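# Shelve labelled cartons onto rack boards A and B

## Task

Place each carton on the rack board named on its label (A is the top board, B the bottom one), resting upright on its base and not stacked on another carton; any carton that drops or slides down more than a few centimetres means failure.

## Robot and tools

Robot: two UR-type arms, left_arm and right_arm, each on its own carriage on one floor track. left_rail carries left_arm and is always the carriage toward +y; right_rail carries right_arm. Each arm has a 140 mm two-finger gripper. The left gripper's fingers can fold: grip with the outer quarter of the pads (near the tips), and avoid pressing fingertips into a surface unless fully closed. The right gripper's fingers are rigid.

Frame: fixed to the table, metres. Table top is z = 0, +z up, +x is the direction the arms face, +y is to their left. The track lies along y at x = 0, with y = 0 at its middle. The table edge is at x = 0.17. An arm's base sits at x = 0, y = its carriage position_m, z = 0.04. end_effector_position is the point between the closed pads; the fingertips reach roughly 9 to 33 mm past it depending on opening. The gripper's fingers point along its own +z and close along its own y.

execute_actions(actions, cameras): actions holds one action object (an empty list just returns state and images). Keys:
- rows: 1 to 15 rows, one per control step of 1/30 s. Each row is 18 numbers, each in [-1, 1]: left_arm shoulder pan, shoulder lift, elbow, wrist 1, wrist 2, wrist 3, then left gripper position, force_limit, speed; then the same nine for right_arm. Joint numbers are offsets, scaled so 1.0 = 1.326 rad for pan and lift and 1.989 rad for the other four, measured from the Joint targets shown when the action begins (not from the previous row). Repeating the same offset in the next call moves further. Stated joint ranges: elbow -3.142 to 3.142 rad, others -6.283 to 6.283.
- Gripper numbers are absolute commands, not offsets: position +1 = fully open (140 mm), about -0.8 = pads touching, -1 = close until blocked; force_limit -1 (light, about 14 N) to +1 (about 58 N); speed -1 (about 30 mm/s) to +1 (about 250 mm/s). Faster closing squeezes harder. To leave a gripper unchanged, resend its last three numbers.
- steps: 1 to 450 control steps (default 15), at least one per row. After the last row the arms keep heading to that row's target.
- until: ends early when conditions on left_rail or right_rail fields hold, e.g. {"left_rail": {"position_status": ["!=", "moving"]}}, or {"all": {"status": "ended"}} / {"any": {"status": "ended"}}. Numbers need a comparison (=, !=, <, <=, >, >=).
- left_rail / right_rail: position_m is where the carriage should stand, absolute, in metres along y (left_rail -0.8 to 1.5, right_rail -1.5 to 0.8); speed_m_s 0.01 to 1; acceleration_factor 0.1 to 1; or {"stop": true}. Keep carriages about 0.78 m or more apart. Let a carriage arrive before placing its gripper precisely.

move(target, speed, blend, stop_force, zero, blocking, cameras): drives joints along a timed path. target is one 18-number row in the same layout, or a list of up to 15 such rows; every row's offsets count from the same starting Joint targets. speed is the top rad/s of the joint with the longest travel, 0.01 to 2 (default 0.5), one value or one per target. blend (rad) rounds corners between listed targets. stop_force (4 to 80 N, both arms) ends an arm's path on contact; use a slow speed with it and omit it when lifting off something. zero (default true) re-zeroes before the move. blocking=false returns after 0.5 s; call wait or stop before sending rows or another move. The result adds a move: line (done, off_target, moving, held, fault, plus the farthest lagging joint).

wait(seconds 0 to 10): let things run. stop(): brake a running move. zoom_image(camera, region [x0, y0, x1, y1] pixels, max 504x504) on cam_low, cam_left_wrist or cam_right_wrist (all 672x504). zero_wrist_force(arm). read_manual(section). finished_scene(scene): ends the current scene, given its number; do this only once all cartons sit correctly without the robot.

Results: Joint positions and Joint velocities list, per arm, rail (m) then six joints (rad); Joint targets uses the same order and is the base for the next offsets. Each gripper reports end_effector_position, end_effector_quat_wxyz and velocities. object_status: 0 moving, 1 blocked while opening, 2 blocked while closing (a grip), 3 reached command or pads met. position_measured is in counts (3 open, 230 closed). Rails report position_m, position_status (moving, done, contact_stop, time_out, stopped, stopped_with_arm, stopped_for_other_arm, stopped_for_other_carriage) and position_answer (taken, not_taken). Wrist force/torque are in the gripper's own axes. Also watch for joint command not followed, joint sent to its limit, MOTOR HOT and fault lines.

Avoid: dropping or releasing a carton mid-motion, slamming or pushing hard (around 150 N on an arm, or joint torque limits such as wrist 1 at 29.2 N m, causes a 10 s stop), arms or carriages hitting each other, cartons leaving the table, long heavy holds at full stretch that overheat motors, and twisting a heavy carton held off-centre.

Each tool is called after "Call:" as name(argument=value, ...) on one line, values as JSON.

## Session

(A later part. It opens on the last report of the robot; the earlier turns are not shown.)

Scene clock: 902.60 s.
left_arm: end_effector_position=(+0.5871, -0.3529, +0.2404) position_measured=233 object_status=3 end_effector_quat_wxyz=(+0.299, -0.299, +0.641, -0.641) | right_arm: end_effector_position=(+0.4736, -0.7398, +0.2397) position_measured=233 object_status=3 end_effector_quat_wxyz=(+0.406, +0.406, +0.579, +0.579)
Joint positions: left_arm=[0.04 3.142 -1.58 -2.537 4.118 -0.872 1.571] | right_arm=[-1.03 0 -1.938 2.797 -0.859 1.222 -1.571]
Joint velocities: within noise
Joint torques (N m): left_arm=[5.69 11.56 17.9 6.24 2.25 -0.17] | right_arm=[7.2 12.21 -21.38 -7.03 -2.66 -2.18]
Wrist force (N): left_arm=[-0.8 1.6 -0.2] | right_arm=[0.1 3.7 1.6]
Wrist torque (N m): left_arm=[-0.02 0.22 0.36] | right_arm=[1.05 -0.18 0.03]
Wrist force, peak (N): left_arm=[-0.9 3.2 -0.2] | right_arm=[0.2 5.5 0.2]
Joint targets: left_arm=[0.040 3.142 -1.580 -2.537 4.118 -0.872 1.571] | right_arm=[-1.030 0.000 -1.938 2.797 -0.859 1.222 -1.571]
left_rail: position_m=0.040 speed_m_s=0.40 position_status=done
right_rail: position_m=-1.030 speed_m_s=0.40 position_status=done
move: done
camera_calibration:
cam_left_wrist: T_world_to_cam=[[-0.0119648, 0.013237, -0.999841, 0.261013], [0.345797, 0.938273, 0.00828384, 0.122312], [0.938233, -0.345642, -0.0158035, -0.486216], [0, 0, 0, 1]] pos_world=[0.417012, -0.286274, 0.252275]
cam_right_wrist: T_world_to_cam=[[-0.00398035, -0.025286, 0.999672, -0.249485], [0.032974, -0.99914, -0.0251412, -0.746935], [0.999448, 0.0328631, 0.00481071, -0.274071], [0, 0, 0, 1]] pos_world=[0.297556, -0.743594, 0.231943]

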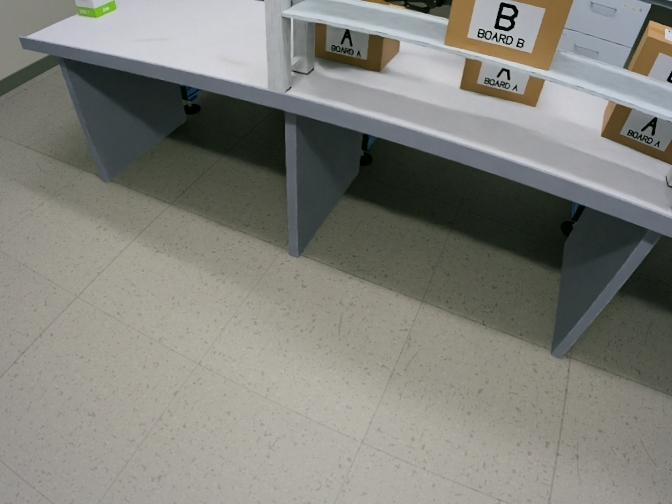

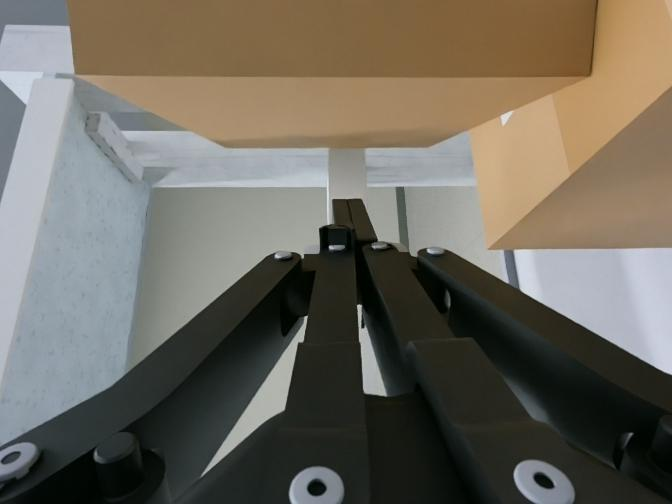

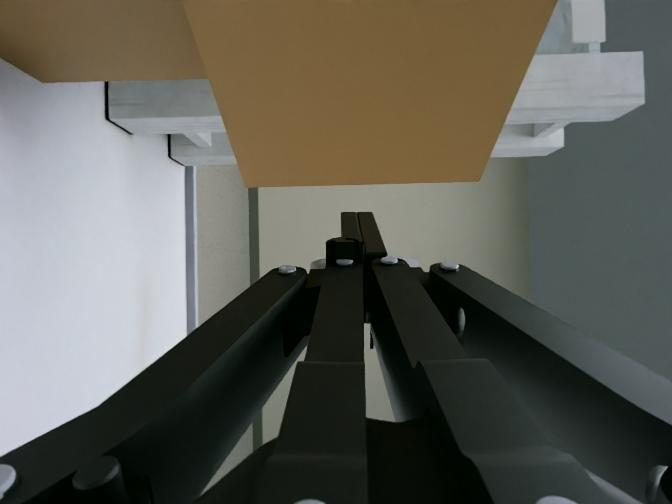

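Call:
execute_actions(actions=[{"right_rail":{"position_m":-0.976,"speed_m_s":0.03},"left_rail":{"position_m":-0.012,"speed_m_s":0.03},"steps":150,"until":{"all":{"status":"ended"}}}], cameras=["cam_left_wrist","cam_right_wrist"])

Scene clock: 911.67 s.
left_arm: end_effector_position=(+0.5870, -0.4050, +0.2403) position_measured=233 object_status=3 end_effector_quat_wxyz=(+0.299, -0.299, +0.641, -0.641) | right_arm: end_effector_position=(+0.4735, -0.6857, +0.2397) position_measured=233 object_status=3 end_effector_quat_wxyz=(+0.406, +0.406, +0.579, +0.579)
Joint positions: left_arm=[-0.012 3.142 -1.58 -2.537 4.118 -0.872 1.571] | right_arm=[-0.976 0 -1.938 2.797 -0.859 1.222 -1.571]
Joint velocities: within noise
Joint torques (N m): left_arm=[2.4 14.26 28.46 3.8 1.43 0.28] | right_arm=[11.38 11.25 -29.85 -5.08 -2.2 -2.02]
Wrist force (N): left_arm=[-6.0 1.4 -2.1] | right_arm=[-0.1 3.5 1.5]
Wrist torque (N m): left_arm=[0.02 0.05 0.37] | right_arm=[0.99 -0.12 0.03]
Wrist force, peak (N): left_arm=[-7.2 1.0 -5.4] | right_arm=[-0.4 3.8 1.9]
Joint targets: left_arm=[-0.012 3.142 -1.580 -2.537 4.118 -0.872 1.571] | right_arm=[-0.976 0.000 -1.938 2.797 -0.859 1.222 -1.571]
Tool commands: left_gripper/position=-1.0 left_gripper/force_limit=+0.0 left_gripper/speed=+0.0 right_gripper/position=-1.0 right_gripper/force_limit=+0.0 right_gripper/speed=+0.0
left_rail: position_m=-0.012 speed_m_s=0.03 position_status=done
right_rail: position_m=-0.976 speed_m_s=0.03 position_status=done
camera_calibration:
cam_left_wrist: T_world_to_cam=[[-0.0120043, 0.0132367, -0.99984, 0.261645], [0.345782, 0.938279, 0.00827021, 0.171149], [0.938238, -0.345627, -0.0158404, -0.504164], [0, 0, 0, 1]] pos_world=[0.416987, -0.338301, 0.252202]
cam_right_wrist: T_world_to_cam=[[-0.00395221, -0.025286, 0.999672, -0.248063], [0.0329735, -0.99914, -0.0251422, -0.692933], [0.999448, 0.0328634, 0.00478258, -0.275802], [0, 0, 0, 1]] pos_world=[0.297518, -0.689545, 0.231879]
Images, in order (width x height): cam_left_wrist 672x504, cam_right_wrist 672x504.

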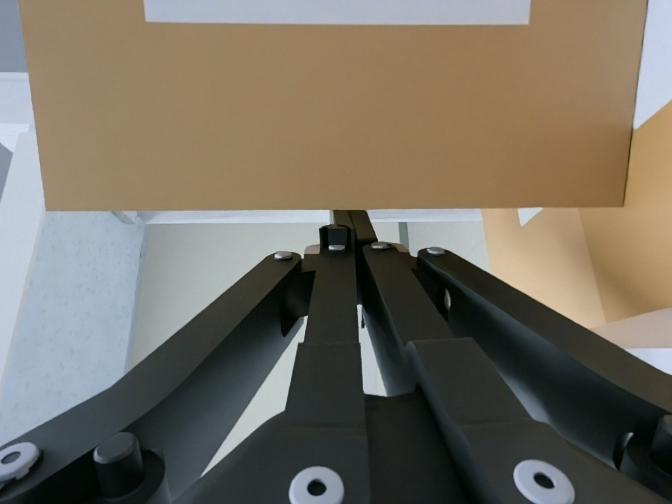

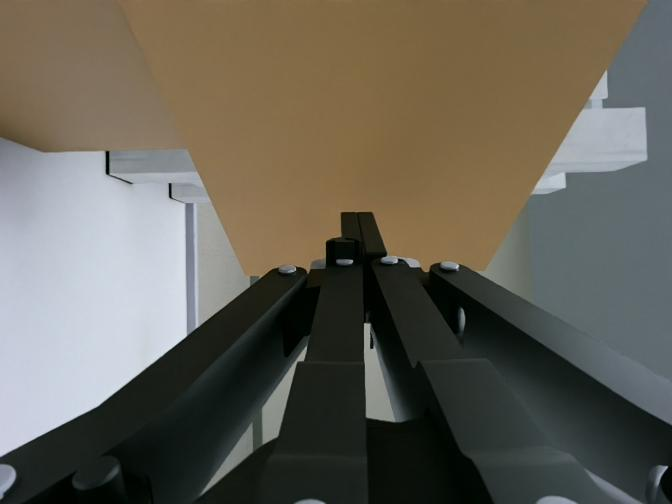

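Call:
execute_actions(actions=[{"right_rail":{"position_m":-0.969,"speed_m_s":0.01},"steps":100,"until":{"right_rail":{"position_status":["!=","moving"]}}}], cameras=[])

Scene clock: 915.57 s.
left_arm: end_effector_position=(+0.5870, -0.4049, +0.2403) position_measured=233 object_status=3 end_effector_quat_wxyz=(+0.299, -0.299, +0.641, -0.641) | right_arm: end_effector_position=(+0.4735, -0.6787, +0.2397) position_measured=233 object_status=3 end_effector_quat_wxyz=(+0.406, +0.406, +0.579, +0.579)
Joint positions: left_arm=[-0.012 3.142 -1.58 -2.537 4.118 -0.872 1.571] | right_arm=[-0.969 0 -1.938 2.797 -0.859 1.222 -1.571]
Joint velocities: within noise
Joint torques (N m): left_arm=[-15.62 25.58 34.55 2.29 0.8 0.19] | right_arm=[10.52 11.15 -36.62 -3.14 -1.67 -1.85]
Wrist force (N): left_arm=[-5.4 2.3 -1.3] | right_arm=[-0.2 3.4 1.5]
Wrist torque (N m): left_arm=[0.01 0.04 0.37] | right_arm=[0.98 -0.11 0.04]
Wrist force, peak (N): left_arm=[-6.3 2.4 -2.0] | right_arm=[-0.3 3.8 1.8]
Joint targets: left_arm=[-0.012 3.142 -1.580 -2.537 4.118 -0.872 1.571] | right_arm=[-0.969 0.000 -1.938 2.797 -0.859 1.222 -1.571]
Tool commands: left_gripper/position=-1.0 left_gripper/force_limit=+0.0 left_gripper/speed=+0.0 right_gripper/position=-1.0 right_gripper/force_limit=+0.0 right_gripper/speed=+0.0
left_rail: position_m=-0.012 speed_m_s=0.03 position_status=done
right_rail: position_m=-0.969 speed_m_s=0.01 position_status=done
No camera images: "cameras" was empty.

Call:
execute_actions(actions=[{"right_rail":{"position_m":-0.964},"steps":100,"until":{"right_rail":{"position_status":["!=","moving"]}}}], cameras=[])

Call:
execute_actions(actions=[{"right_rail":{"position_m":-0.96},"steps":100,"until":{"right_rail":{"position_status":["!=","moving"]}}}], cameras=["cam_right_wrist"])

Scene clock: 930.70 s.
left_arm: end_effector_position=(+0.5870, -0.4049, +0.2403) position_measured=233 object_status=3 end_effector_quat_wxyz=(+0.299, -0.299, +0.641, -0.641) | right_arm: end_effector_position=(+0.4735, -0.6737, +0.2397) position_measured=233 object_status=3 end_effector_quat_wxyz=(+0.406, +0.406, +0.579, +0.579)
Joint positions: left_arm=[-0.012 3.142 -1.58 -2.537 4.118 -0.872 1.571] | right_arm=[-0.964 0 -1.938 2.797 -0.859 1.222 -1.571]
Joint velocities: within noise
Joint torques (N m): left_arm=[-14.2 39.29 38.7 0.75 0.32 0.32] | right_arm=[8.46 9.63 -35.8 -1.51 -1.08 -1.83]
Wrist force (N): left_arm=[-5.3 1.7 -1.7] | right_arm=[0.1 3.8 1.4]
Wrist torque (N m): left_arm=[0.03 0.08 0.36] | right_arm=[1.07 -0.17 0.03]
Wrist force, peak (N): left_arm=[-5.6 2.7 -1.1] | right_arm=[-0.3 3.8 1.9]
Joint targets: left_arm=[-0.012 3.142 -1.580 -2.537 4.118 -0.872 1.571] | right_arm=[-0.964 0.000 -1.938 2.797 -0.859 1.222 -1.571]
Tool commands: left_gripper/position=-1.0 left_gripper/force_limit=+0.0 left_gripper/speed=+0.0 right_gripper/position=-1.0 right_gripper/force_limit=+0.0 right_gripper/speed=+0.0
left_rail: position_m=-0.012 speed_m_s=0.03 position_status=done
right_rail: position_m=-0.964 speed_m_s=0.01 position_status=done
No camera images: "cameras" was empty.

Scene clock: 931.40 s.
left_arm: end_effector_position=(+0.5871, -0.4049, +0.2403) position_measured=233 object_status=3 end_effector_quat_wxyz=(+0.299, -0.299, +0.641, -0.641) | right_arm: end_effector_position=(+0.4735, -0.6698, +0.2397) position_measured=233 object_status=3 end_effector_quat_wxyz=(+0.406, +0.406, +0.579, +0.579)
Joint positions: left_arm=[-0.012 3.142 -1.58 -2.537 4.118 -0.872 1.571] | right_arm=[-0.96 0 -1.938 2.797 -0.859 1.222 -1.571]
Joint velocities: within noise
Joint torques (N m): left_arm=[-13.57 40.62 36.83 0.94 3.57 0.36] | right_arm=[8.84 9.71 -35.54 -1.08 -1.03 -2.06]
Wrist force (N): left_arm=[-16.3 3.4 -4.1] | right_arm=[-16.7 6.9 -13.9]
Wrist torque (N m): left_arm=[-0.10 -0.39 0.40] | right_arm=[0.96 -0.36 0.07]
Wrist force, peak (N): left_arm=[-16.8 4.2 -3.8] | right_arm=[-16.7 6.9 -13.9]
Joint targets: left_arm=[-0.012 3.142 -1.580 -2.537 4.118 -0.872 1.571] | right_arm=[-0.960 0.000 -1.938 2.797 -0.859 1.222 -1.571]
Tool commands: left_gripper/position=-1.0 left_gripper/force_limit=+0.0 left_gripper/speed=+0.0 right_gripper/position=-1.0 right_gripper/force_limit=+0.0 right_gripper/speed=+0.0
left_rail: position_m=-0.012 speed_m_s=0.03 position_status=done
right_rail: position_m=-0.960 speed_m_s=0.01 position_status=done
camera_calibration:
cam_right_wrist: T_world_to_cam=[[-0.00395834, -0.025286, 0.999672, -0.247662], [0.032975, -0.99914, -0.025142, -0.677017], [0.999448, 0.0328646, 0.00478874, -0.276329], [0, 0, 0, 1]] pos_world=[0.297521, -0.673615, 0.231882]
Images, in order (width x height): cam_right_wrist 672x504.

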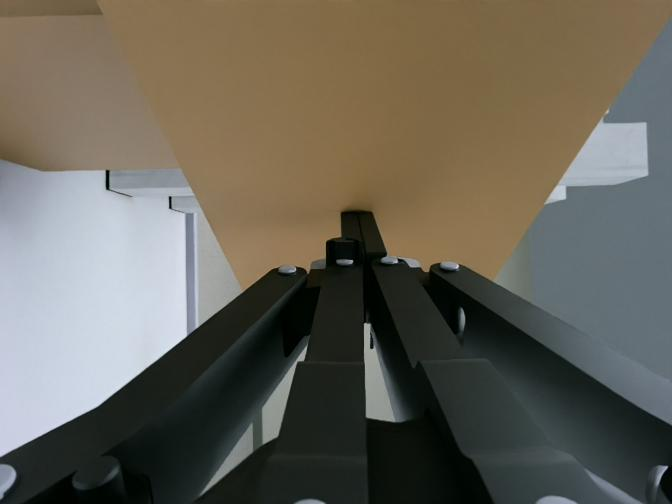

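Call:
execute_actions(actions=[{"rows":[[0,0.0024,-0.0016,0,0,0,-1,0,0,0,0.0046,-0.0013,-0.0017,0,0,-1,0,0],[0,0.0048,-0.0032,0.0001,0,0,-1,0,0,0,0.0091,-0.0026,-0.0034,0,0,-1,0,0],[0,0.0072,-0.0049,0.0001,0,0,-1,0,0,0,0.0137,-0.0039,-0.0052,0,0,-1,0,0],[0,0.0096,-0.0065,0.0001,0,0,-1,0,0,0,0.0182,-0.0052,-0.0069,0,0,-1,0,0],[0,0.012,-0.0081,0.0002,0,0,-1,0,0,0,0.0228,-0.0065,-0.0086,0,0,-1,0,0]],"steps":15,"right_rail":{"position_m":-0.9643,"speed_m_s":0.025},"left_rail":{"position_m":-0.0077,"speed_m_s":0.025}}], cameras=["cam_left_wrist","cam_right_wrist"])

Scene clock: 961.27 s.
left_arm: end_effector_position=(+0.5772, -0.4006, +0.2403) position_measured=233 object_status=3 end_effector_quat_wxyz=(+0.299, -0.299, +0.641, -0.641) | right_arm: end_effector_position=(+0.4833, -0.6740, +0.2396) position_measured=233 object_status=3 end_effector_quat_wxyz=(+0.406, +0.406, +0.579, +0.579)
Joint positions: left_arm=[-0.008 3.142 -1.564 -2.554 4.119 -0.872 1.571] | right_arm=[-0.964 0 -1.907 2.784 -0.876 1.222 -1.571]
Joint velocities: within noise
Joint torques (N m): left_arm=[-14.07 52.73 16.3 5.09 1.74 0.49] | right_arm=[11.44 8.79 -38.54 -6.94 -0.62 -2.08]
Wrist force (N): left_arm=[-17.6 3.0 -5.2] | right_arm=[-12.8 6.5 -11.3]
Wrist torque (N m): left_arm=[-0.02 -0.32 0.38] | right_arm=[0.83 -0.29 0.08]
Wrist force, peak (N): left_arm=[-21.8 3.1 -4.1] | right_arm=[-17.2 9.7 -17.6]
Joint targets: left_arm=[-0.008 3.142 -1.564 -2.554 4.119 -0.872 1.571] | right_arm=[-0.964 0.000 -1.907 2.784 -0.876 1.222 -1.571]
left_rail: position_m=-0.008 speed_m_s=0.02 position_status=done
right_rail: position_m=-0.964 speed_m_s=0.02 position_status=done
camera_calibration:
cam_left_wrist: T_world_to_cam=[[-0.0117981, 0.013238, -0.999843, 0.261358], [0.345875, 0.938244, 0.00834111, 0.170407], [0.938207, -0.345722, -0.0156481, -0.493527], [0, 0, 0, 1]] pos_world=[0.407174, -0.333966, 0.252173]
cam_right_wrist: T_world_to_cam=[[-0.00375815, -0.0252859, 0.999673, -0.247753], [0.032969, -0.99914, -0.0251485, -0.681604], [0.999449, 0.0328637, 0.00458857, -0.285927], [0, 0, 0, 1]] pos_world=[0.30731, -0.677886, 0.231842]
Images, in order (width x height): cam_left_wrist 672x504, cam_right_wrist 672x504.

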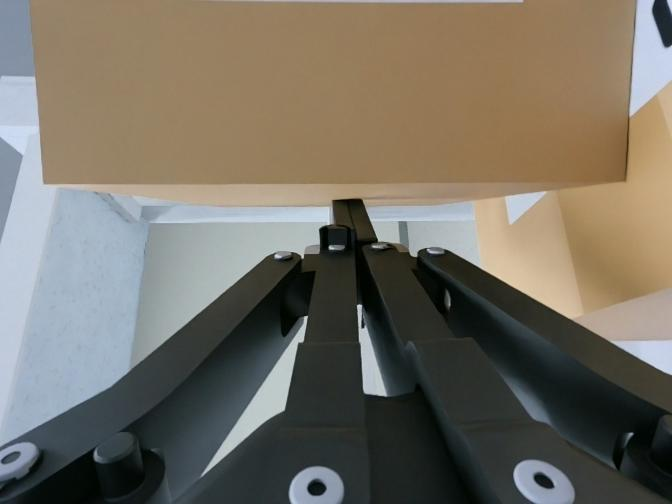

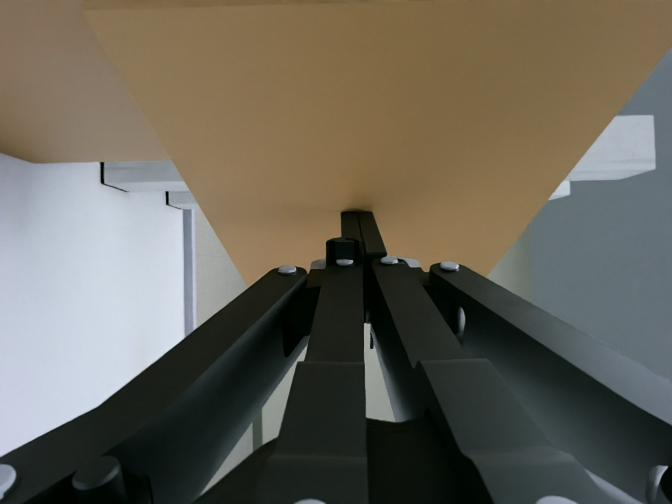

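Call:
execute_actions(actions=[{"rows":[[0,0.0027,-0.0017,0,0,0,-1,0,0,0,0.0047,-0.0014,-0.0017,0,0,-1,0,0],[0,0.0053,-0.0035,0,0,0,-1,0,0,0,0.0094,-0.0028,-0.0033,0,0,-1,0,0],[0,0.008,-0.0052,0,0,0,-1,0,0,0,0.014,-0.0042,-0.005,0,0,-1,0,0],[0,0.0106,-0.007,0,0,0,-1,0,0,0,0.0187,-0.0056,-0.0067,0,0,-1,0,0],[0,0.0133,-0.0087,-0.0003,0,0,-1,0,0,0,0.0234,-0.0071,-0.0083,0,0,-1,0,0]],"steps":15,"right_rail":{"position_m":-0.9678,"speed_m_s":0.022},"left_rail":{"position_m":-0.0042,"speed_m_s":0.022}}], cameras=[])

Call:
execute_actions(actions=[{"rows":[[0,0.0028,-0.0018,-0.0001,0,0,-1,0,0,0,0.0045,-0.0016,-0.0015,0,0,-1,0,0],[0,0.0056,-0.0035,-0.0002,0,0,-1,0,0,0,0.0091,-0.0031,-0.003,0,0,-1,0,0],[0,0.0085,-0.0053,-0.0003,0,0,-1,0,0,0,0.0136,-0.0047,-0.0045,0,0,-1,0,0],[0,0.0113,-0.007,-0.0005,0,0,-1,0,0,0,0.0182,-0.0062,-0.006,0,0,-1,0,0],[0,0.0141,-0.0087,-0.0006,0,0,-1,0,0,0,0.0227,-0.0078,-0.0075,0,0,-1,0,0]],"steps":15,"right_rail":{"position_m":-0.9703,"speed_m_s":0.016},"left_rail":{"position_m":-0.0017,"speed_m_s":0.016}}], cameras=["cam_left_wrist","cam_right_wrist"])

Scene clock: 975.67 s.
left_arm: end_effector_position=(+0.5666, -0.3971, +0.2402) position_measured=233 object_status=3 end_effector_quat_wxyz=(+0.299, -0.299, +0.641, -0.641) | right_arm: end_effector_position=(+0.4938, -0.6776, +0.2394) position_measured=233 object_status=3 end_effector_quat_wxyz=(+0.406, +0.406, +0.579, +0.579)
Joint positions: left_arm=[-0.004 3.142 -1.547 -2.571 4.118 -0.872 1.571] | right_arm=[-0.968 0 -1.876 2.77 -0.893 1.222 -1.571]
Joint velocities: within noise
Joint torques (N m): left_arm=[-9.92 50.4 16.19 -0.78 1.94 0.54] | right_arm=[9.03 13.44 -36.07 -6.07 -0.54 -2.03]
Wrist force (N): left_arm=[-14.3 1.3 -6.4] | right_arm=[-11.8 9.8 -10.5]
Wrist torque (N m): left_arm=[0.00 -0.23 0.37] | right_arm=[0.85 -0.29 0.09]
Wrist force, peak (N): left_arm=[-17.4 3.1 -5.2] | right_arm=[-12.2 8.0 -12.8]
Joint targets: left_arm=[-0.004 3.142 -1.547 -2.571 4.118 -0.872 1.571] | right_arm=[-0.968 0.000 -1.876 2.770 -0.893 1.222 -1.571]
left_rail: position_m=-0.004 speed_m_s=0.02 position_status=done
right_rail: position_m=-0.968 speed_m_s=0.02 position_status=done
No camera images: "cameras" was empty.

Scene clock: 976.37 s.
left_arm: end_effector_position=(+0.5558, -0.3946, +0.2403) position_measured=233 object_status=3 end_effector_quat_wxyz=(+0.299, -0.299, +0.641, -0.641) | right_arm: end_effector_position=(+0.5050, -0.6801, +0.2396) position_measured=233 object_status=3 end_effector_quat_wxyz=(+0.406, +0.406, +0.579, +0.579)
Joint positions: left_arm=[-0.002 3.142 -1.528 -2.588 4.117 -0.872 1.571] | right_arm=[-0.97 0 -1.846 2.755 -0.907 1.222 -1.571]
Joint velocities: within noise
Joint torques (N m): left_arm=[-11.56 50.37 18.07 -0.37 1.6 0.18] | right_arm=[9.79 8.69 -36.3 -6.6 -0.58 -1.95]
Wrist force (N): left_arm=[-12.9 3.3 -6.1] | right_arm=[-11.8 5.9 -6.7]
Wrist torque (N m): left_arm=[0.02 -0.17 0.39] | right_arm=[0.95 -0.35 0.03]
Wrist force, peak (N): left_arm=[-14.2 2.0 -6.3] | right_arm=[-11.0 9.2 -11.4]
Joint targets: left_arm=[-0.002 3.142 -1.528 -2.588 4.117 -0.872 1.571] | right_arm=[-0.970 0.000 -1.846 2.755 -0.907 1.222 -1.571]
left_rail: position_m=-0.002 speed_m_s=0.02 position_status=done
right_rail: position_m=-0.970 speed_m_s=0.02 position_status=done
camera_calibration:
cam_left_wrist: T_world_to_cam=[[-0.0118674, 0.0132368, -0.999842, 0.261049], [0.345796, 0.938273, 0.00831733, 0.172227], [0.938235, -0.345642, -0.0157121, -0.471317], [0, 0, 0, 1]] pos_world=[0.385749, -0.327959, 0.25217]
cam_right_wrist: T_world_to_cam=[[-0.00368447, -0.025286, 0.999673, -0.247825], [0.0329674, -0.99914, -0.025151, -0.688335], [0.99945, 0.032864, 0.00451491, -0.307377], [0, 0, 0, 1]] pos_world=[0.328987, -0.683908, 0.23182]
Images, in order (width x height): cam_left_wrist 672x504, cam_right_wrist 672x504.

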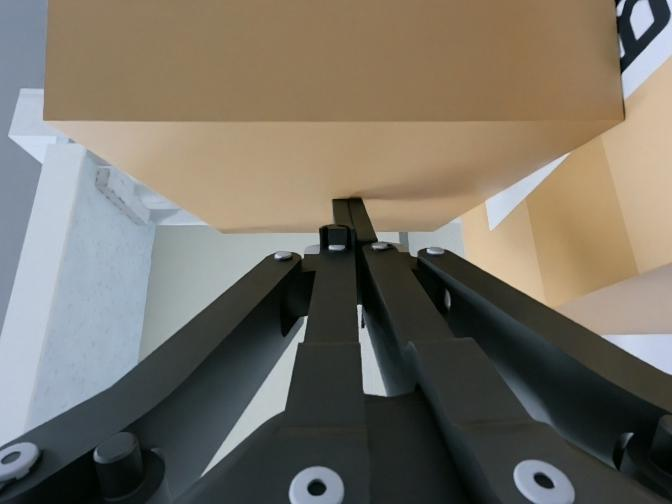

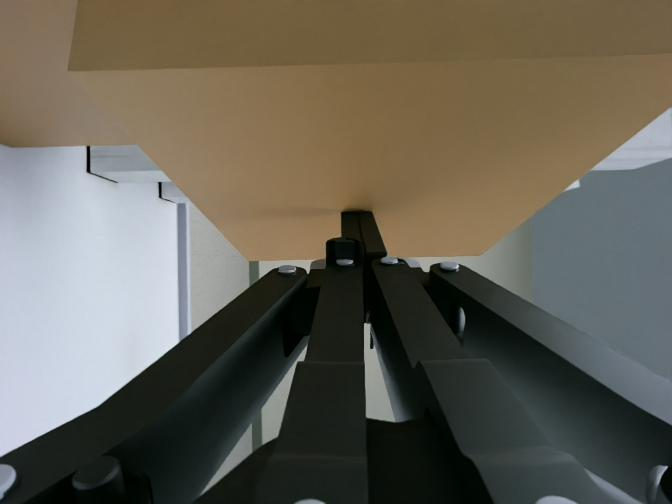

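Call:
execute_actions(actions=[{"rows":[[0,0.0027,-0.0016,-0.0002,0,0,-1,0,0,0,0.004,-0.0014,-0.0012,0,0,-1,0,0],[0,0.0054,-0.0032,-0.0004,0,0,-1,0,0,0,0.008,-0.0029,-0.0024,0,0,-1,0,0],[0,0.0081,-0.0048,-0.0006,0,0,-1,0,0,0,0.0119,-0.0043,-0.0037,0,0,-1,0,0],[0,0.0108,-0.0064,-0.0008,0,0,-1,0,0,0,0.0159,-0.0058,-0.0049,0,0,-1,0,0],[0,0.0135,-0.008,-0.001,0,0,-1,0,0,0,0.0199,-0.0072,-0.0061,0,0,-1,0,0]],"steps":15,"right_rail":{"position_m":-0.9714,"speed_m_s":0.01},"left_rail":{"position_m":-0.0006,"speed_m_s":0.01}}], cameras=[])

Call:
execute_actions(actions=[{"rows":[[0,0.0028,-0.0016,-0.0003,0,0,-1,0,0,0,0.0038,-0.0015,-0.001,0,0,-1,0,0],[0,0.0056,-0.0032,-0.0005,0,0,-1,0,0,0,0.0076,-0.003,-0.0021,0,0,-1,0,0],[0,0.0084,-0.0048,-0.0008,0,0,-1,0,0,0,0.0115,-0.0044,-0.0031,0,0,-1,0,0],[0,0.0112,-0.0064,-0.001,0,0,-1,0,0,0,0.0153,-0.0059,-0.0042,0,0,-1,0,0],[0,0.014,-0.008,-0.0013,0,0,-1,0,0,0,0.0191,-0.0074,-0.0052,0,0,-1,0,0]],"steps":15}], cameras=["cam_left_wrist","cam_right_wrist"])

Scene clock: 990.60 s.
left_arm: end_effector_position=(+0.5458, -0.3935, +0.2403) position_measured=233 object_status=3 end_effector_quat_wxyz=(+0.299, -0.299, +0.641, -0.641) | right_arm: end_effector_position=(+0.5152, -0.6812, +0.2396) position_measured=233 object_status=3 end_effector_quat_wxyz=(+0.406, +0.406, +0.579, +0.579)
Joint positions: left_arm=[-0.001 3.142 -1.51 -2.604 4.115 -0.872 1.571] | right_arm=[-0.971 0 -1.82 2.74 -0.92 1.222 -1.571]
Joint velocities: within noise
Joint torques (N m): left_arm=[-9.98 47.43 19.2 -0.12 1.79 0.71] | right_arm=[10.52 4.27 -35.46 -6.92 -0.73 -1.82]
Wrist force (N): left_arm=[-14.8 4.1 -8.3] | right_arm=[-14.7 4.5 -6.2]
Wrist torque (N m): left_arm=[-0.08 -0.15 0.38] | right_arm=[0.87 -0.46 0.01]
Wrist force, peak (N): left_arm=[-14.9 4.3 -8.1] | right_arm=[-14.5 5.8 -6.4]
Joint targets: left_arm=[-0.001 3.142 -1.510 -2.604 4.115 -0.872 1.571] | right_arm=[-0.971 0.000 -1.820 2.740 -0.920 1.222 -1.571]
left_rail: position_m=-0.001 speed_m_s=0.01 position_status=done
right_rail: position_m=-0.971 speed_m_s=0.01 position_status=done
No camera images: "cameras" was empty.

Scene clock: 991.30 s.
left_arm: end_effector_position=(+0.5357, -0.3935, +0.2404) position_measured=233 object_status=3 end_effector_quat_wxyz=(+0.299, -0.299, +0.641, -0.641) | right_arm: end_effector_position=(+0.5254, -0.6812, +0.2395) position_measured=233 object_status=3 end_effector_quat_wxyz=(+0.406, +0.406, +0.579, +0.579)
Joint positions: left_arm=[-0.001 3.142 -1.491 -2.62 4.112 -0.872 1.571] | right_arm=[-0.971 0 -1.795 2.726 -0.93 1.222 -1.571]
Joint velocities: within noise
Joint torques (N m): left_arm=[-7.38 45.7 20.5 0.43 2.31 0.53] | right_arm=[10.07 2.69 -34.55 -6.63 -2.82 -1.68]
Wrist force (N): left_arm=[-17.8 3.6 -13.1] | right_arm=[-20.6 6.0 -6.9]
Wrist torque (N m): left_arm=[-0.13 -0.23 0.39] | right_arm=[0.95 -0.57 0.04]
Wrist force, peak (N): left_arm=[-17.9 3.7 -13.1] | right_arm=[-20.6 5.9 -7.4]
Joint targets: left_arm=[-0.001 3.142 -1.491 -2.620 4.112 -0.872 1.571] | right_arm=[-0.971 0.000 -1.795 2.725 -0.930 1.222 -1.571]
left_rail: position_m=-0.001 speed_m_s=0.01 position_status=done
right_rail: position_m=-0.971 speed_m_s=0.01 position_status=done
camera_calibration:
cam_left_wrist: T_world_to_cam=[[-0.0117991, 0.0132369, -0.999843, 0.260908], [0.345795, 0.938273, 0.00834108, 0.178127], [0.938236, -0.345642, -0.015648, -0.45209], [0, 0, 0, 1]] pos_world=[0.36565, -0.326847, 0.252307]
cam_right_wrist: T_world_to_cam=[[-0.0035013, -0.025286, 0.999674, -0.24779], [0.0329247, -0.999141, -0.0251572, -0.690123], [0.999452, 0.0328259, 0.00433082, -0.327686], [0, 0, 0, 1]] pos_world=[0.349361, -0.685039, 0.231767]
Images, in order (width x height): cam_left_wrist 672x504, cam_right_wrist 672x504.

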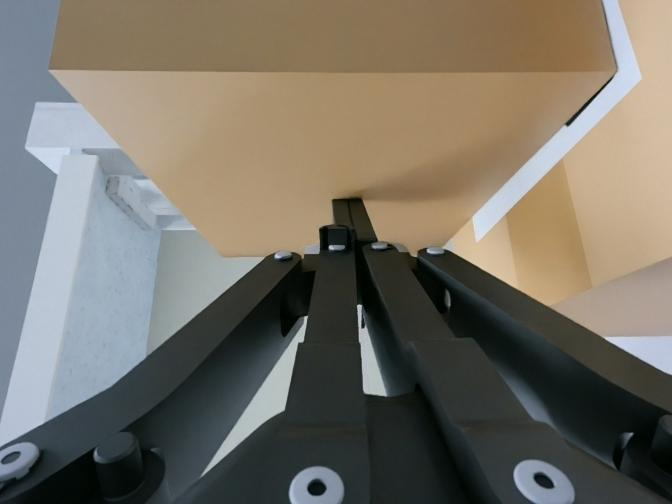

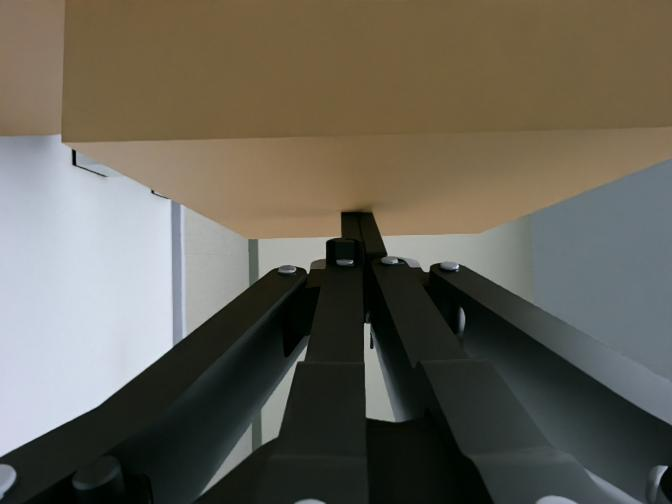

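Call:
execute_actions(actions=[{"left_rail":{"position_m":0.02,"speed_m_s":0.03},"steps":100,"until":{"left_rail":{"position_status":["!=","moving"]}}}], cameras=[])

Call:
move(target=[0,0.1087,-0.0528,-0.0201,-0.1756,0,-1,0,0,0,0,0,0,0,0,-1,0,0], cameras=[])

Call:
execute_actions(actions=[{"left_rail":{"position_m":-0.098,"speed_m_s":0.1},"steps":200,"until":{"left_rail":{"position_status":["!=","moving"]}}}], cameras=["cam_left_wrist"])

Call:
execute_actions(actions=[{"left_rail":{"position_m":-0.108,"speed_m_s":0.015},"steps":200,"until":{"left_rail":{"position_status":["!=","moving"]}}}], cameras=[])

Scene clock: 1009.27 s.
left_arm: end_effector_position=(+0.5357, -0.3729, +0.2404) position_measured=233 object_status=3 end_effector_quat_wxyz=(+0.299, -0.299, +0.641, -0.641) | right_arm: end_effector_position=(+0.5254, -0.6812, +0.2395) position_measured=233 object_status=3 end_effector_quat_wxyz=(+0.406, +0.406, +0.579, +0.579)
Joint positions: left_arm=[0.02 3.142 -1.491 -2.62 4.112 -0.872 1.571] | right_arm=[-0.971 0 -1.795 2.725 -0.93 1.222 -1.571]
Joint velocities: within noise
Joint torques (N m): left_arm=[-6.55 41.2 26.54 0.14 1.75 1.11] | right_arm=[9.31 2.02 -29.8 -5.88 2.06 -1.58]
Wrist force (N): left_arm=[-1.0 1.9 0.0] | right_arm=[-4.7 3.8 0.1]
Wrist torque (N m): left_arm=[0.03 0.25 0.35] | right_arm=[0.90 -0.25 0.03]
Wrist force, peak (N): left_arm=[-18.0 4.5 -12.8] | right_arm=[-20.7 5.9 -7.3]
Joint targets: left_arm=[0.020 3.142 -1.491 -2.620 4.112 -0.872 1.571] | right_arm=[-0.971 0.000 -1.795 2.725 -0.930 1.222 -1.571]
Tool commands: left_gripper/position=-1.0 left_gripper/force_limit=+0.0 left_gripper/speed=+0.0 right_gripper/position=-1.0 right_gripper/force_limit=+0.0 right_gripper/speed=+0.0
left_rail: position_m=0.020 speed_m_s=0.03 position_status=done
right_rail: position_m=-0.971 speed_m_s=0.01 position_status=done
No camera images: "cameras" was empty.

Scene clock: 1010.57 s.
left_arm: end_effector_position=(+0.5257, -0.2705, +0.2399) position_measured=233 object_status=3 end_effector_quat_wxyz=(+0.406, -0.406, +0.579, -0.579) | right_arm: end_effector_position=(+0.5254, -0.6812, +0.2395) position_measured=233 object_status=3 end_effector_quat_wxyz=(+0.406, +0.406, +0.579, +0.579)
Joint positions: left_arm=[0.02 3.142 -1.347 -2.725 4.072 -1.221 1.571] | right_arm=[-0.971 0 -1.795 2.725 -0.93 1.222 -1.571]
Joint velocities: within noise
Joint torques (N m): left_arm=[-4.89 31.97 20.67 -0.13 -2.52 0.97] | right_arm=[8.9 1.42 -28.74 -5.73 1.79 -1.43]
Wrist force (N): left_arm=[-0.8 1.7 -0.3] | right_arm=[-4.9 5.0 -0.5]
Wrist torque (N m): left_arm=[0.01 0.20 0.36] | right_arm=[0.92 -0.24 0.03]
Wrist force, peak (N): left_arm=[-1.6 2.1 0.9] | right_arm=[-5.0 5.1 -0.6]
Joint targets: left_arm=[0.020 3.142 -1.347 -2.725 4.072 -1.222 1.571] | right_arm=[-0.971 0.000 -1.795 2.725 -0.930 1.222 -1.571]
left_rail: position_m=0.020 speed_m_s=0.03 position_status=done
right_rail: position_m=-0.971 speed_m_s=0.01 position_status=done
move: done
No camera images: "cameras" was empty.

Scene clock: 1012.30 s.
left_arm: end_effector_position=(+0.5257, -0.3884, +0.2399) position_measured=233 object_status=3 end_effector_quat_wxyz=(+0.406, -0.406, +0.579, -0.579) end_effector_velocity=(+0.000, -0.001, -0.001) end_effector_angular_velocity=(+0.000, +0.002, +0.000) | right_arm: end_effector_position=(+0.5254, -0.6812, +0.2395) position_measured=233 object_status=3 end_effector_quat_wxyz=(+0.406, +0.406, +0.579, +0.579)
Joint positions: left_arm=[-0.098 3.142 -1.347 -2.725 4.072 -1.222 1.571] | right_arm=[-0.971 0 -1.795 2.725 -0.93 1.222 -1.571]
Joint velocities: left_arm=[-0.001 0 -0.001 0 -0.001 0 0] | right_arm=[within noise]
Joint torques (N m): left_arm=[-3.35 34.97 24.36 0.6 -2 1.19] | right_arm=[8.7 0.69 -27.02 -5.49 1.78 -1.57]
Wrist force (N): left_arm=[-1.1 1.8 -0.5] | right_arm=[-4.8 3.8 -0.3]
Wrist torque (N m): left_arm=[0.01 0.27 0.36] | right_arm=[0.89 -0.30 0.03]
Wrist force, peak (N): left_arm=[-2.2 1.9 -0.6] | right_arm=[-4.9 5.2 -0.5]
Joint targets: left_arm=[-0.098 3.142 -1.347 -2.725 4.072 -1.222 1.571] | right_arm=[-0.971 0.000 -1.795 2.725 -0.930 1.222 -1.571]
Tool commands: left_gripper/position=-1.0 left_gripper/force_limit=+0.0 left_gripper/speed=+0.0 right_gripper/position=-1.0 right_gripper/force_limit=+0.0 right_gripper/speed=+0.0
left_rail: position_m=-0.098 speed_m_s=0.10 position_status=done
right_rail: position_m=-0.971 speed_m_s=0.01 position_status=done
camera_calibration:
cam_left_wrist: T_world_to_cam=[[-0.0164348, 0.0081276, -0.999832, 0.26063], [0.00389807, 0.99996, 0.00806457, 0.380573], [0.999857, -0.00376487, -0.0164658, -0.340356], [0, 0, 0, 1]] pos_world=[0.343107, -0.383957, 0.251913]
Images, in order (width x height): cam_left_wrist 672x504.

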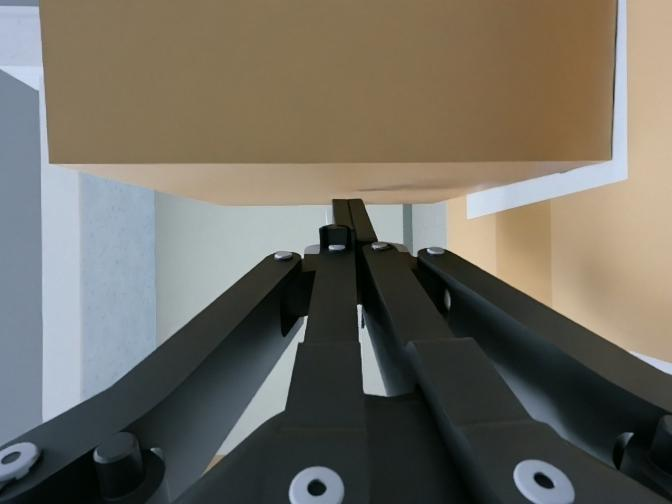

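Scene clock: 1013.27 s.
left_arm: end_effector_position=(+0.5257, -0.3985, +0.2399) position_measured=233 object_status=3 end_effector_quat_wxyz=(+0.406, -0.406, +0.579, -0.579) | right_arm: end_effector_position=(+0.5254, -0.6812, +0.2395) position_measured=233 object_status=3 end_effector_quat_wxyz=(+0.406, +0.406, +0.579, +0.579)
Joint positions: left_arm=[-0.108 3.142 -1.347 -2.725 4.072 -1.222 1.571] | right_arm=[-0.971 0 -1.795 2.725 -0.93 1.222 -1.571]
Joint velocities: within noise
Joint torques (N m): left_arm=[-0.66 33.77 27.48 0.89 -0.08 1.19] | right_arm=[10.04 0.97 -25.59 -5.27 1.13 -1.51]
Wrist force (N): left_arm=[-2.4 2.3 -2.0] | right_arm=[-5.2 4.1 -0.2]
Wrist torque (N m): left_arm=[0.03 0.18 0.37] | right_arm=[0.95 -0.23 0.03]
Wrist force, peak (N): left_arm=[-2.5 2.1 -2.2] | right_arm=[-5.0 5.1 -0.4]
Joint targets: left_arm=[-0.108 3.142 -1.347 -2.725 4.072 -1.222 1.571] | right_arm=[-0.971 0.000 -1.795 2.725 -0.930 1.222 -1.571]
Tool commands: left_gripper/position=-1.0 left_gripper/force_limit=+0.0 left_gripper/speed=+0.0 right_gripper/position=-1.0 right_gripper/force_limit=+0.0 right_gripper/speed=+0.0
left_rail: position_m=-0.108 speed_m_s=0.01 position_status=done
right_rail: position_m=-0.971 speed_m_s=0.01 position_status=done
No camera images: "cameras" was empty.

Call:
execute_actions(actions=[{"left_rail":{"position_m":-0.1105,"speed_m_s":0.01},"right_rail":{"position_m":-0.969,"speed_m_s":0.01},"steps":100,"until":{"all":{"status":"ended"}}}], cameras=[])

Scene clock: 1017.03 s.
left_arm: end_effector_position=(+0.5257, -0.4009, +0.2399) position_measured=233 object_status=3 end_effector_quat_wxyz=(+0.406, -0.406, +0.579, -0.579) | right_arm: end_effector_position=(+0.5254, -0.6788, +0.2395) position_measured=233 object_status=3 end_effector_quat_wxyz=(+0.406, +0.406, +0.579, +0.579)
Joint positions: left_arm=[-0.11 3.142 -1.347 -2.725 4.072 -1.222 1.571] | right_arm=[-0.969 0 -1.795 2.725 -0.93 1.223 -1.571]
Joint velocities: within noise
Joint torques (N m): left_arm=[-5.86 31.91 32.47 1.57 8.29 1.34] | right_arm=[9.37 -2.25 -21.71 -5.06 -7.43 -1.38]
Wrist force (N): left_arm=[-32.4 -0.8 -15.7] | right_arm=[-28.0 5.5 -9.7]
Wrist torque (N m): left_arm=[0.06 -0.85 0.34] | right_arm=[0.89 -0.81 0.04]
Wrist force, peak (N): left_arm=[-32.4 -0.8 -15.7] | right_arm=[-28.0 5.5 -9.7]
Joint targets: left_arm=[-0.111 3.142 -1.347 -2.725 4.072 -1.222 1.571] | right_arm=[-0.969 0.000 -1.795 2.725 -0.930 1.222 -1.571]
Tool commands: left_gripper/position=-1.0 left_gripper/force_limit=+0.0 left_gripper/speed=+0.0 right_gripper/position=-1.0 right_gripper/force_limit=+0.0 right_gripper/speed=+0.0
left_rail: position_m=-0.110 position_m_goal=-0.111 speed_m_s=0.01 position_status=done
right_rail: position_m=-0.969 speed_m_s=0.01 position_status=done
No camera images: "cameras" was empty.

Call:
execute_actions(actions=[{"left_rail":{"position_m":-0.1115,"speed_m_s":0.01},"right_rail":{"position_m":-0.968,"speed_m_s":0.01},"steps":100,"until":{"all":{"status":"ended"}}}], cameras=[])

Call:
move(target=[[0,0.0288,0.0076,-0.0268,0,0,-1,0,0,0,-0.0288,-0.0076,0.0268,0,0,-1,0,0]], speed=0.08, cameras=["cam_left_wrist","cam_right_wrist"])

Scene clock: 1033.67 s.
left_arm: end_effector_position=(+0.5257, -0.4019, +0.2399) position_measured=233 object_status=3 end_effector_quat_wxyz=(+0.406, -0.406, +0.579, -0.579) | right_arm: end_effector_position=(+0.5254, -0.6778, +0.2395) position_measured=233 object_status=3 end_effector_quat_wxyz=(+0.406, +0.406, +0.579, +0.579)
Joint positions: left_arm=[-0.111 3.142 -1.347 -2.725 4.072 -1.222 1.571] | right_arm=[-0.968 0 -1.795 2.725 -0.93 1.222 -1.571]
Joint velocities: within noise
Joint torques (N m): left_arm=[-30.46 27.51 37.58 2.39 17.49 1.62] | right_arm=[10.69 -2.56 -20.51 -4.69 -15.55 -1.47]
Wrist force (N): left_arm=[-45.3 -2.2 -21.6] | right_arm=[-42.6 6.6 -15.8]
Wrist torque (N m): left_arm=[0.01 -1.26 0.33] | right_arm=[0.85 -1.06 0.05]
Wrist force, peak (N): left_arm=[-45.3 -2.2 -21.6] | right_arm=[-42.6 6.6 -15.8]
Joint targets: left_arm=[-0.112 3.142 -1.347 -2.725 4.072 -1.222 1.571] | right_arm=[-0.968 0.000 -1.795 2.725 -0.930 1.222 -1.571]
Tool commands: left_gripper/position=-1.0 left_gripper/force_limit=+0.0 left_gripper/speed=+0.0 right_gripper/position=-1.0 right_gripper/force_limit=+0.0 right_gripper/speed=+0.0
left_rail: position_m=-0.111 position_m_goal=-0.112 speed_m_s=0.01 position_status=done
right_rail: position_m=-0.968 speed_m_s=0.01 position_status=done
No camera images: "cameras" was empty.

Scene clock: 1034.73 s.
left_arm: end_effector_position=(+0.5269, -0.4020, +0.2530) position_measured=233 object_status=3 end_effector_quat_wxyz=(+0.406, -0.406, +0.579, -0.579) | right_arm: end_effector_position=(+0.5266, -0.6778, +0.2526) position_measured=233 object_status=3 end_effector_quat_wxyz=(+0.406, +0.406, +0.579, +0.579)
Joint positions: left_arm=[-0.112 3.142 -1.309 -2.71 4.019 -1.222 1.571] | right_arm=[-0.968 0 -1.833 2.71 -0.877 1.222 -1.571]
Joint velocities: within noise
Joint torques (N m): left_arm=[-31.86 40.02 54.23 2.66 17.78 1.41] | right_arm=[11.72 -23.42 -41.82 -1.26 -15.65 -1.26]
Wrist force (N): left_arm=[-44.2 11.1 -15.5] | right_arm=[-44.4 -4.4 -12.7]
Wrist torque (N m): left_arm=[-0.34 -1.26 0.49] | right_arm=[1.29 -1.15 -0.09]
Wrist force, peak (N): left_arm=[-45.8 -0.3 -21.3] | right_arm=[-44.7 -5.6 -12.7]
Joint targets: left_arm=[-0.112 3.142 -1.309 -2.710 4.019 -1.222 1.571] | right_arm=[-0.968 0.000 -1.833 2.710 -0.877 1.222 -1.571]
left_rail: position_m=-0.112 speed_m_s=0.01 position_status=done
right_rail: position_m=-0.968 speed_m_s=0.01 position_status=done
move: done
camera_calibration:
cam_left_wrist: T_world_to_cam=[[-0.0164367, 0.00812728, -0.999832, 0.273925], [0.00389416, 0.99996, 0.0080643, 0.394065], [0.999857, -0.00376095, -0.0164677, -0.341415], [0, 0, 0, 1]] pos_world=[0.344334, -0.397559, 0.265079]
cam_right_wrist: T_world_to_cam=[[-0.00348417, -0.0252862, 0.999674, -0.260852], [0.032959, -0.99914, -0.0251578, -0.686407], [0.999451, 0.0328606, 0.00431458, -0.329075], [0, 0, 0, 1]] pos_world=[0.350609, -0.681599, 0.244918]
Images, in order (width x height): cam_left_wrist 672x504, cam_right_wrist 672x504.

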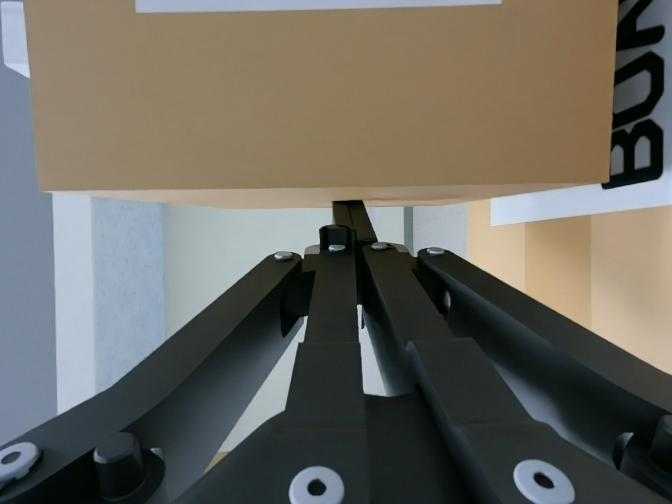

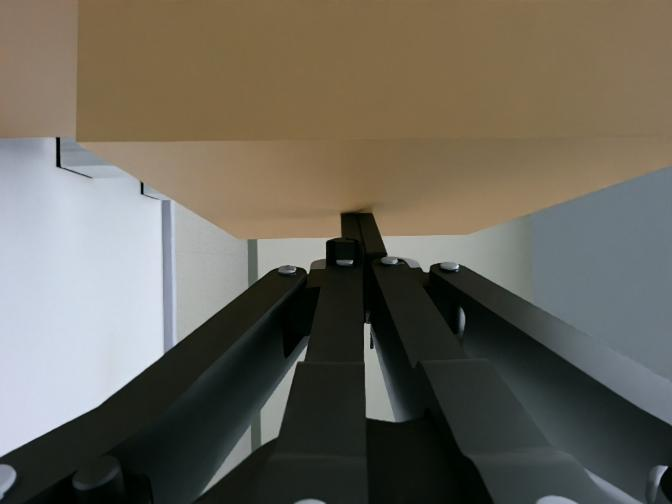

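Call:
move(target=[[0,0.0862,0.0229,-0.0804,0,0,-1,0,0,0,-0.0862,-0.0229,0.0804,0,0,-1,0,0],[0,0.1732,0.0621,-0.1775,0,0,-1,0,0,0,-0.1732,-0.0621,0.1775,0,0,-1,0,0]], speed=0.12, blend=0.02, cameras=["cam_left_wrist","cam_right_wrist"])

Scene clock: 1043.93 s.
left_arm: end_effector_position=(+0.5259, -0.4020, +0.3549) position_measured=233 object_status=3 end_effector_quat_wxyz=(+0.406, -0.406, +0.579, -0.579) | right_arm: end_effector_position=(+0.5256, -0.6778, +0.3544) position_measured=233 object_status=3 end_effector_quat_wxyz=(+0.406, +0.406, +0.579, +0.579)
Joint positions: left_arm=[-0.111 3.142 -1.08 -2.586 3.666 -1.222 1.571] | right_arm=[-0.968 0 -2.062 2.587 -0.524 1.222 -1.571]
Joint velocities: within noise
Joint torques (N m): left_arm=[-35.42 28.97 67.85 2.65 18.17 1.79] | right_arm=[19.46 -16.88 -53.02 -1.38 -15.59 -1.11]
Wrist force (N): left_arm=[-43.9 12.8 -15.0] | right_arm=[-43.7 -5.8 -12.5]
Wrist torque (N m): left_arm=[-0.21 -1.27 0.48] | right_arm=[1.29 -1.27 -0.03]
Wrist force, peak (N): left_arm=[-44.5 12.8 -15.3] | right_arm=[-44.9 -5.7 -12.7]
Joint targets: left_arm=[-0.112 3.142 -1.080 -2.586 3.666 -1.222 1.571] | right_arm=[-0.968 0.000 -2.062 2.587 -0.524 1.222 -1.571]
left_rail: position_m=-0.111 position_m_goal=-0.112 speed_m_s=0.01 position_status=done
right_rail: position_m=-0.968 speed_m_s=0.01 position_status=done
move: done
camera_calibration:
cam_left_wrist: T_world_to_cam=[[-0.0163087, 0.00812754, -0.999834, 0.375689], [0.00389557, 0.99996, 0.00806502, 0.393211], [0.999859, -0.00376339, -0.0163397, -0.338739], [0, 0, 0, 1]] pos_world=[0.343287, -0.397523, 0.36692]
cam_right_wrist: T_world_to_cam=[[-0.00360591, -0.025286, 0.999674, -0.362554], [0.0329621, -0.99914, -0.0251536, -0.683814], [0.99945, 0.0328606, 0.00443629, -0.328557], [0, 0, 0, 1]] pos_world=[0.349609, -0.681597, 0.346693]
Images, in order (width x height): cam_left_wrist 672x504, cam_right_wrist 672x504.

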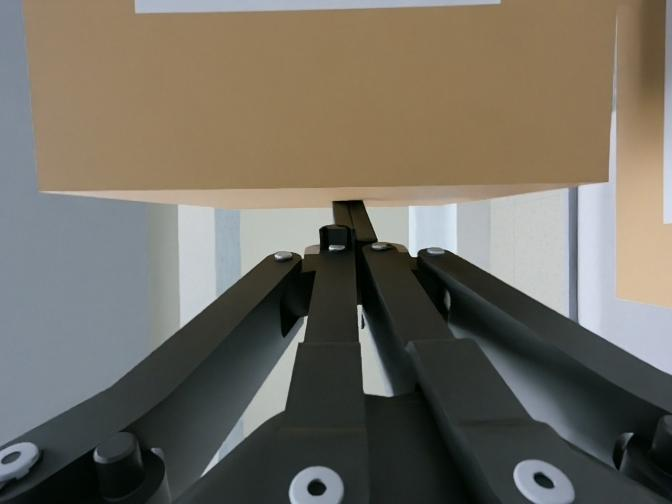

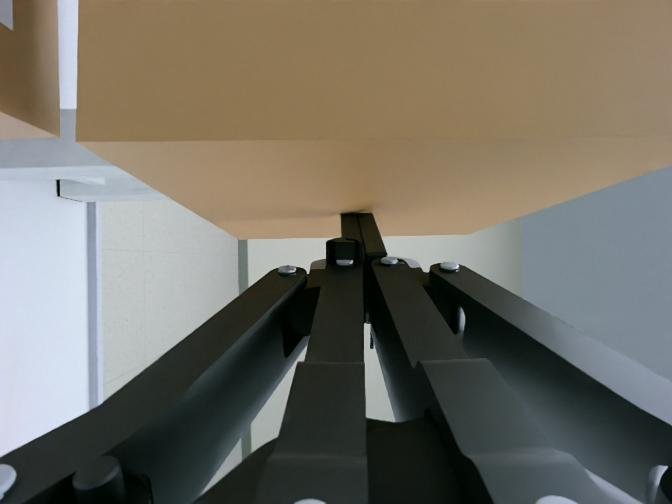

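Call:
execute_actions(actions=[{"left_rail":{"position_m":-0.1095,"speed_m_s":0.03,"acceleration_factor":0.2},"right_rail":{"position_m":-0.965,"speed_m_s":0.03,"acceleration_factor":0.2},"steps":100,"until":{"all":{"status":"ended"}}}], cameras=[])

Call:
execute_actions(actions=[{"left_rail":{"position_m":-0.0915,"speed_m_s":0.05},"right_rail":{"position_m":-0.947,"speed_m_s":0.05},"steps":100,"until":{"all":{"status":"ended"}}}], cameras=[])

Scene clock: 1068.10 s.
left_arm: end_effector_position=(+0.5259, -0.3999, +0.3550) position_measured=233 object_status=3 end_effector_quat_wxyz=(+0.406, -0.406, +0.579, -0.579) | right_arm: end_effector_position=(+0.5256, -0.6748, +0.3545) position_measured=233 object_status=3 end_effector_quat_wxyz=(+0.406, +0.406, +0.579, +0.579)
Joint positions: left_arm=[-0.109 3.142 -1.08 -2.586 3.666 -1.222 1.571] | right_arm=[-0.965 0 -2.062 2.587 -0.524 1.222 -1.571]
Joint velocities: within noise
Joint torques (N m): left_arm=[-36.06 28.89 61.5 3.21 17.57 1.66] | right_arm=[22.62 -14.07 -46.89 -2.38 -15.58 -1.19]
Wrist force (N): left_arm=[-50.6 11.7 -17.5] | right_arm=[-50.5 -4.7 -14.7]
Wrist torque (N m): left_arm=[-0.22 -1.47 0.47] | right_arm=[1.33 -1.39 -0.03]
Wrist force, peak (N): left_arm=[-50.6 11.7 -17.5] | right_arm=[-50.7 -5.7 -14.8]
Joint targets: left_arm=[-0.110 3.142 -1.080 -2.586 3.666 -1.222 1.571] | right_arm=[-0.965 0.000 -2.062 2.587 -0.524 1.222 -1.571]
Tool commands: left_gripper/position=-1.0 left_gripper/force_limit=+0.0 left_gripper/speed=+0.0 right_gripper/position=-1.0 right_gripper/force_limit=+0.0 right_gripper/speed=+0.0
left_rail: position_m=-0.109 position_m_goal=-0.110 speed_m_s=0.03 position_status=done
right_rail: position_m=-0.965 speed_m_s=0.03 position_status=done
No camera images: "cameras" was empty.

Scene clock: 1069.07 s.
left_arm: end_effector_position=(+0.5259, -0.3820, +0.3550) position_measured=233 object_status=3 end_effector_quat_wxyz=(+0.406, -0.406, +0.579, -0.579) | right_arm: end_effector_position=(+0.5256, -0.6568, +0.3545) position_measured=233 object_status=3 end_effector_quat_wxyz=(+0.406, +0.406, +0.579, +0.579)
Joint positions: left_arm=[-0.092 3.142 -1.08 -2.586 3.666 -1.222 1.571] | right_arm=[-0.947 0 -2.062 2.587 -0.524 1.222 -1.571]
Joint velocities: within noise
Joint torques (N m): left_arm=[-35.94 30.74 59.23 3.54 17.98 1.62] | right_arm=[23.82 -15.57 -46.18 -2.61 -15.65 -1.11]
Wrist force (N): left_arm=[-50.2 11.4 -17.6] | right_arm=[-50.4 -4.6 -15.0]
Wrist torque (N m): left_arm=[-0.26 -1.49 0.48] | right_arm=[1.27 -1.31 -0.02]
Wrist force, peak (N): left_arm=[-51.6 12.4 -17.5] | right_arm=[-52.6 -5.3 -15.3]
Joint targets: left_arm=[-0.091 3.142 -1.080 -2.586 3.666 -1.222 1.571] | right_arm=[-0.947 0.000 -2.062 2.587 -0.524 1.222 -1.571]
Tool commands: left_gripper/position=-1.0 left_gripper/force_limit=+0.0 left_gripper/speed=+0.0 right_gripper/position=-1.0 right_gripper/force_limit=+0.0 right_gripper/speed=+0.0
left_rail: position_m=-0.092 speed_m_s=0.05 position_status=done
right_rail: position_m=-0.947 speed_m_s=0.05 position_status=done
No camera images: "cameras" was empty.


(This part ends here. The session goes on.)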